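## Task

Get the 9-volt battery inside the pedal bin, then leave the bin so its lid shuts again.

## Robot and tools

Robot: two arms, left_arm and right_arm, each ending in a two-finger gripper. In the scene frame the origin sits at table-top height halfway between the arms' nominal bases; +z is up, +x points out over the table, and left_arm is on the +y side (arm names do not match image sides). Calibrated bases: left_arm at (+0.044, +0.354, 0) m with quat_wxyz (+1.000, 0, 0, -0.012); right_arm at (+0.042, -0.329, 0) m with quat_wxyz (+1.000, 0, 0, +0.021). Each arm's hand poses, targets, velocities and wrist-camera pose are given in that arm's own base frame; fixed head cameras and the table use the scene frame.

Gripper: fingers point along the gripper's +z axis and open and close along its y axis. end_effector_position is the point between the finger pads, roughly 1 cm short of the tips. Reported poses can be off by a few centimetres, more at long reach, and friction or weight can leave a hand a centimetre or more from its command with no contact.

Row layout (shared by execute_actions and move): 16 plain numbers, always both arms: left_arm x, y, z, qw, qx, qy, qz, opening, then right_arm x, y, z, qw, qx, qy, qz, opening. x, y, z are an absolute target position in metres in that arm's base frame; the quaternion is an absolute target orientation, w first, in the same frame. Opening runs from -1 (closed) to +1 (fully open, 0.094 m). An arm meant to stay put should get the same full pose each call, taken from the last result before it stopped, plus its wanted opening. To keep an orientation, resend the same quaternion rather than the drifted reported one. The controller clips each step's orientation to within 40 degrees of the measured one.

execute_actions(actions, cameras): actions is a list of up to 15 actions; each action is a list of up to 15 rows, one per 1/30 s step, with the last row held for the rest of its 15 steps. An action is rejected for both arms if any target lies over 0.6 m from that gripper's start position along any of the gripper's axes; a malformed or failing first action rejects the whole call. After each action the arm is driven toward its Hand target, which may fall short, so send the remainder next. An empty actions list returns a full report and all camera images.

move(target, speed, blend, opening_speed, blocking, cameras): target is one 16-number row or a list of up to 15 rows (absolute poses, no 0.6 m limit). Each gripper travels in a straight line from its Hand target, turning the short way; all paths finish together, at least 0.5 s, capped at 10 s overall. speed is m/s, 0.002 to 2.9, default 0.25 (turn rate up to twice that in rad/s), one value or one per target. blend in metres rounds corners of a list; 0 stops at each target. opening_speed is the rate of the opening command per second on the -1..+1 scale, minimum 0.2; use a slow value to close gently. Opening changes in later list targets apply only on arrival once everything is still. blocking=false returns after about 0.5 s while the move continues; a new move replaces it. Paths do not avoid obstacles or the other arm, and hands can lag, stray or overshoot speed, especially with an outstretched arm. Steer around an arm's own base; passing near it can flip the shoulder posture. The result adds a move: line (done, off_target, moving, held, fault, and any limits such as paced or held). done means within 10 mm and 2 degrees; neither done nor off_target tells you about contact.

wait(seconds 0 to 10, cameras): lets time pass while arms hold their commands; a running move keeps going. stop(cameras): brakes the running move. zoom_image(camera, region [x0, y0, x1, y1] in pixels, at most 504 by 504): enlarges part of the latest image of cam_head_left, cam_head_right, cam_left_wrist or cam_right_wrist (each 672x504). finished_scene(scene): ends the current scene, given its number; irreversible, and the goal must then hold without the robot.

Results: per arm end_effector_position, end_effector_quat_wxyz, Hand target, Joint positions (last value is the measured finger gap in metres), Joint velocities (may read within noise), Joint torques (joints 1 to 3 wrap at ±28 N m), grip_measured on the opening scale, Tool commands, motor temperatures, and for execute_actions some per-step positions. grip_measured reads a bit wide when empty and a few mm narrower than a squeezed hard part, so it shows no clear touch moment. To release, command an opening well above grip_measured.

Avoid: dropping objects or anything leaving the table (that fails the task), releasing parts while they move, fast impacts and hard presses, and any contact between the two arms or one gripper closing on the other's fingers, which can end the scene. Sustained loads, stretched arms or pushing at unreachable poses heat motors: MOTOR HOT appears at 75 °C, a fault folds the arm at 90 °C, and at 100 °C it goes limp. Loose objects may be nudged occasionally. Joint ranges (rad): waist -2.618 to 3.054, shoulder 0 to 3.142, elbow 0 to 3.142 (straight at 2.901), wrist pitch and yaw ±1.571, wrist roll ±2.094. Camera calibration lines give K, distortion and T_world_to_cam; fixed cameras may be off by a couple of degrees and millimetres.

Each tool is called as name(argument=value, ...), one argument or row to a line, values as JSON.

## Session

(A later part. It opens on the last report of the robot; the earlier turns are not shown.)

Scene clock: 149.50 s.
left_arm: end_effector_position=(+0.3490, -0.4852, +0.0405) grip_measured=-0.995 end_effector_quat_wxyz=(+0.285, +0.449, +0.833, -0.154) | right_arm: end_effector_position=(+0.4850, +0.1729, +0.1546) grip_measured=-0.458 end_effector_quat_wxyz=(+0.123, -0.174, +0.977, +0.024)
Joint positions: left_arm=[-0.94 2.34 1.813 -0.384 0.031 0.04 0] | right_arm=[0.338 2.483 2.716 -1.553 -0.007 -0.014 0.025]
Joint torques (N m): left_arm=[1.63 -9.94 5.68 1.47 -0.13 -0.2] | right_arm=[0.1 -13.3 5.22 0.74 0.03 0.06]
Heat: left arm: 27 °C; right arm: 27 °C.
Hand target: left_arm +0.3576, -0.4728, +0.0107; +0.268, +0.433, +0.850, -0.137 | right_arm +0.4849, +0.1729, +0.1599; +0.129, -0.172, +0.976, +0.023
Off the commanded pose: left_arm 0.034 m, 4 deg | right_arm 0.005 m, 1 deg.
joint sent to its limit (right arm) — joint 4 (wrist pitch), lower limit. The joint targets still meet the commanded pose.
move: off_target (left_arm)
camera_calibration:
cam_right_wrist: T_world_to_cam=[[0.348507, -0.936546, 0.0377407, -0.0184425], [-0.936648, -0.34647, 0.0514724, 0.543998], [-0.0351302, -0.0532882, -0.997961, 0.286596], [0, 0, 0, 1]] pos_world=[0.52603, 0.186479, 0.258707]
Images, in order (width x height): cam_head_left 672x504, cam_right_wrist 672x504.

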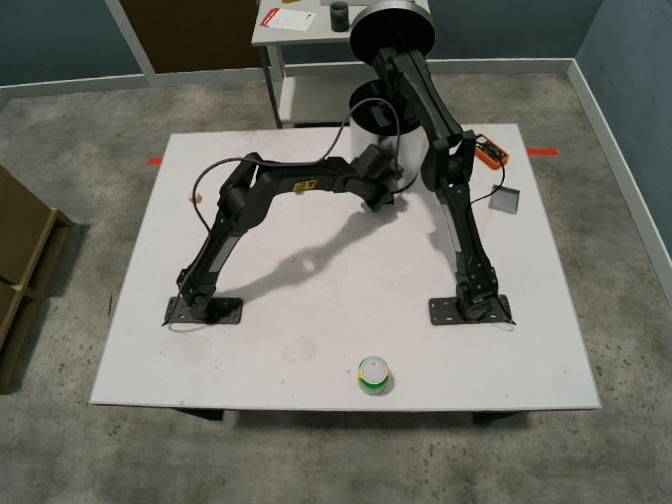

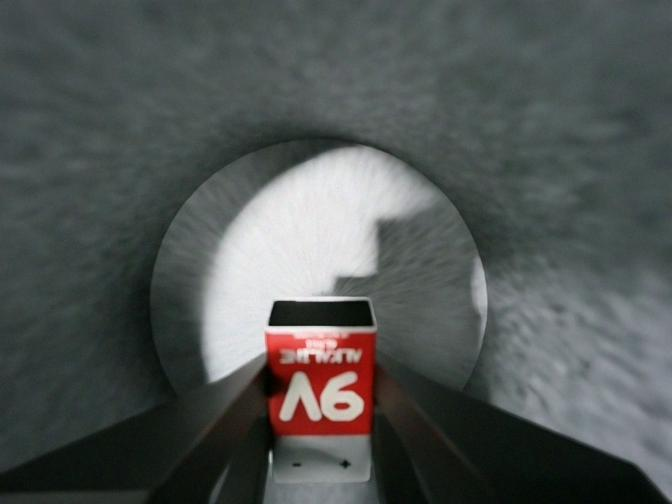

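move(
  target=[
    [0.359,-0.474,0.01,0.268,0.433,0.85,-0.137,-1,0.485,0.173,0.16,0.128,-0.172,0.976,0.023,-0.1],
    [0.359,-0.474,0.01,0.268,0.433,0.85,-0.137,-1,0.485,0.173,0.26,0.128,-0.172,0.976,0.023,-0.1],
  ],
  cameras=["cam_right_wrist"],
)

Scene clock: 156.77 s.
left_arm: end_effector_position=(+0.3490, -0.4852, +0.0405) grip_measured=-0.995 end_effector_quat_wxyz=(+0.285, +0.449, +0.833, -0.154) | right_arm: end_effector_position=(+0.4861, +0.1733, +0.2486) grip_measured=-0.103 end_effector_quat_wxyz=(+0.238, -0.170, +0.955, +0.043)
Joint positions: left_arm=[-0.94 2.34 1.813 -0.384 0.031 0.04 0] | right_arm=[0.338 2.366 2.836 -1.553 -0.007 -0.012 0.042]
Joint torques (N m): left_arm=[1.63 -9.94 5.71 1.46 -0.15 -0.22] | right_arm=[0.1 -12.89 5.31 1.08 0.01 0.05]
Heat: left arm: 27 °C; right arm: 28 °C.
Hand target: left_arm +0.3576, -0.4727, +0.0107; +0.268, +0.433, +0.850, -0.137 | right_arm +0.4844, +0.1728, +0.2595; +0.250, -0.168, +0.953, +0.044
Off the commanded pose: left_arm 0.034 m, 4 deg | right_arm 0.011 m, 13 deg.
joint sent to its limit (right arm) — joint 4 (wrist pitch), lower limit. The joint targets are off in orientation, not in position.
move: off_target (left_arm, right_arm)
camera_calibration:
cam_right_wrist: T_world_to_cam=[[0.338148, -0.940238, 0.0400947, -0.016937], [-0.922341, -0.339572, -0.184331, 0.590772], [0.186931, 0.0253504, -0.982046, 0.25503], [0, 0, 0, 1]] pos_world=[0.502948, 0.17822, 0.360028]
Images, in order (width x height): cam_right_wrist 672x504.

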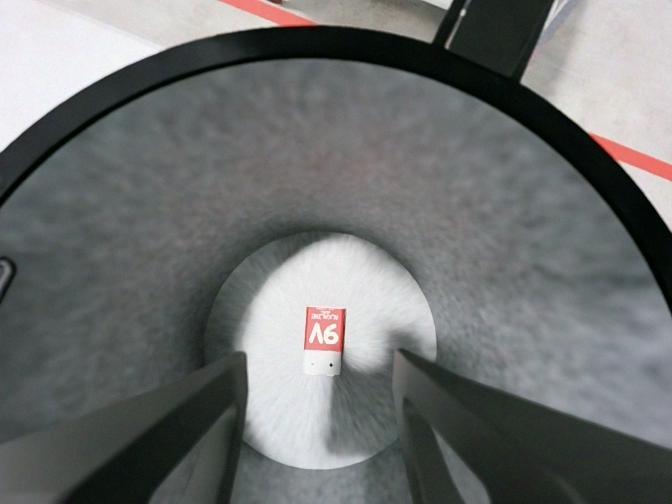

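Inside. Retreat right, then slowly release pedal.

move(
  target=[
    [0.359,-0.474,0.01,0.268,0.433,0.85,-0.137,-1,0.45,0.16,0.36,0.377,-0.161,0.91,0.067,-0.1],
    [0.359,-0.474,0.01,0.268,0.433,0.85,-0.137,-1,0.28,0.05,0.38,0.377,-0.161,0.91,0.067,-0.1],
  ],
  blend=0.04,
  speed=0.35,
)

move(
  target=[
    [0.353,-0.474,0.105,0.268,0.433,0.85,-0.137,-1,0.28,0.05,0.38,0.377,-0.161,0.91,0.067,-0.1],
    [0.29,-0.39,0.16,0.268,0.433,0.85,-0.137,-1,0.28,0.05,0.38,0.377,-0.161,0.91,0.067,-0.1],
  ],
  speed=[0.06,0.2],
  cameras=["cam_head_left"],
)

Scene clock: 165.83 s.
left_arm: end_effector_position=(+0.3490, -0.4852, +0.0405) grip_measured=-0.995 end_effector_quat_wxyz=(+0.285, +0.449, +0.833, -0.154) | right_arm: end_effector_position=(+0.2808, +0.0491, +0.3833) grip_measured=-0.103 end_effector_quat_wxyz=(+0.383, -0.157, +0.908, +0.063)
Joint positions: left_arm=[-0.94 2.34 1.813 -0.384 0.031 0.04 0] | right_arm=[0.04 1.272 1.868 -1.392 -0.209 -0.217 0.042]
Joint torques (N m): left_arm=[1.62 -9.89 5.71 1.47 -0.15 -0.21] | right_arm=[-0.34 -2.41 3.9 1.36 -0.24 -0.09]
Heat: left arm: 27 °C; right arm: 28 °C.
Hand target: left_arm +0.3576, -0.4727, +0.0107; +0.268, +0.433, +0.850, -0.137 | right_arm +0.2799, +0.0500, +0.3801; +0.377, -0.161, +0.910, +0.067
Off the commanded pose: left_arm 0.034 m, 4 deg | right_arm 0.004 m, 1 deg.
move: off_target (left_arm)

Scene clock: 168.63 s.
left_arm: end_effector_position=(+0.2898, -0.3957, +0.1553) grip_measured=-0.995 end_effector_quat_wxyz=(+0.265, +0.440, +0.847, -0.138) | right_arm: end_effector_position=(+0.2807, +0.0492, +0.3833) grip_measured=-0.103 end_effector_quat_wxyz=(+0.383, -0.157, +0.908, +0.063)
Joint positions: left_arm=[-0.936 1.867 1.581 -0.678 0.013 0.019 0] | right_arm=[0.04 1.272 1.868 -1.392 -0.209 -0.218 0.042]
Joint torques (N m): left_arm=[0.43 -12.44 5.42 1.28 -0.02 -0.08] | right_arm=[-0.35 -2.39 3.9 1.38 -0.25 -0.09]
Heat: left arm: 28 °C; right arm: 27 °C.
Hand target: left_arm +0.2901, -0.3901, +0.1600; +0.268, +0.433, +0.850, -0.137 | right_arm +0.2799, +0.0500, +0.3801; +0.377, -0.161, +0.910, +0.067
Off the commanded pose: left_arm 0.007 m, 1 deg | right_arm 0.003 m, 1 deg.
move: done
Images, in order (width x height): cam_head_left 672x504.

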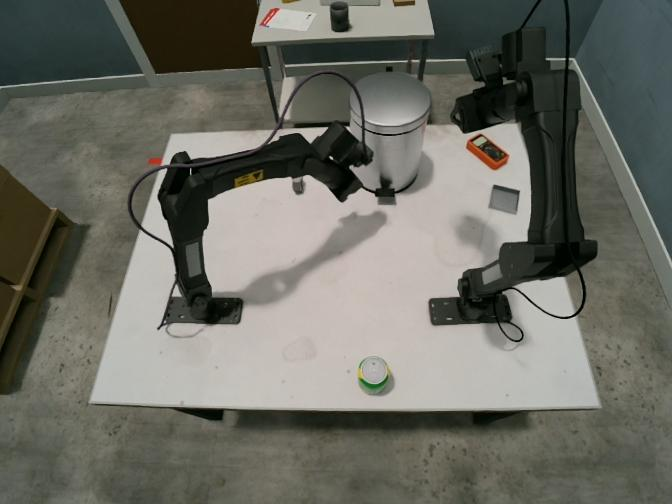

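Lid closed.

finished_scene(
  scene=2,
)

The scene is finished: the task was done.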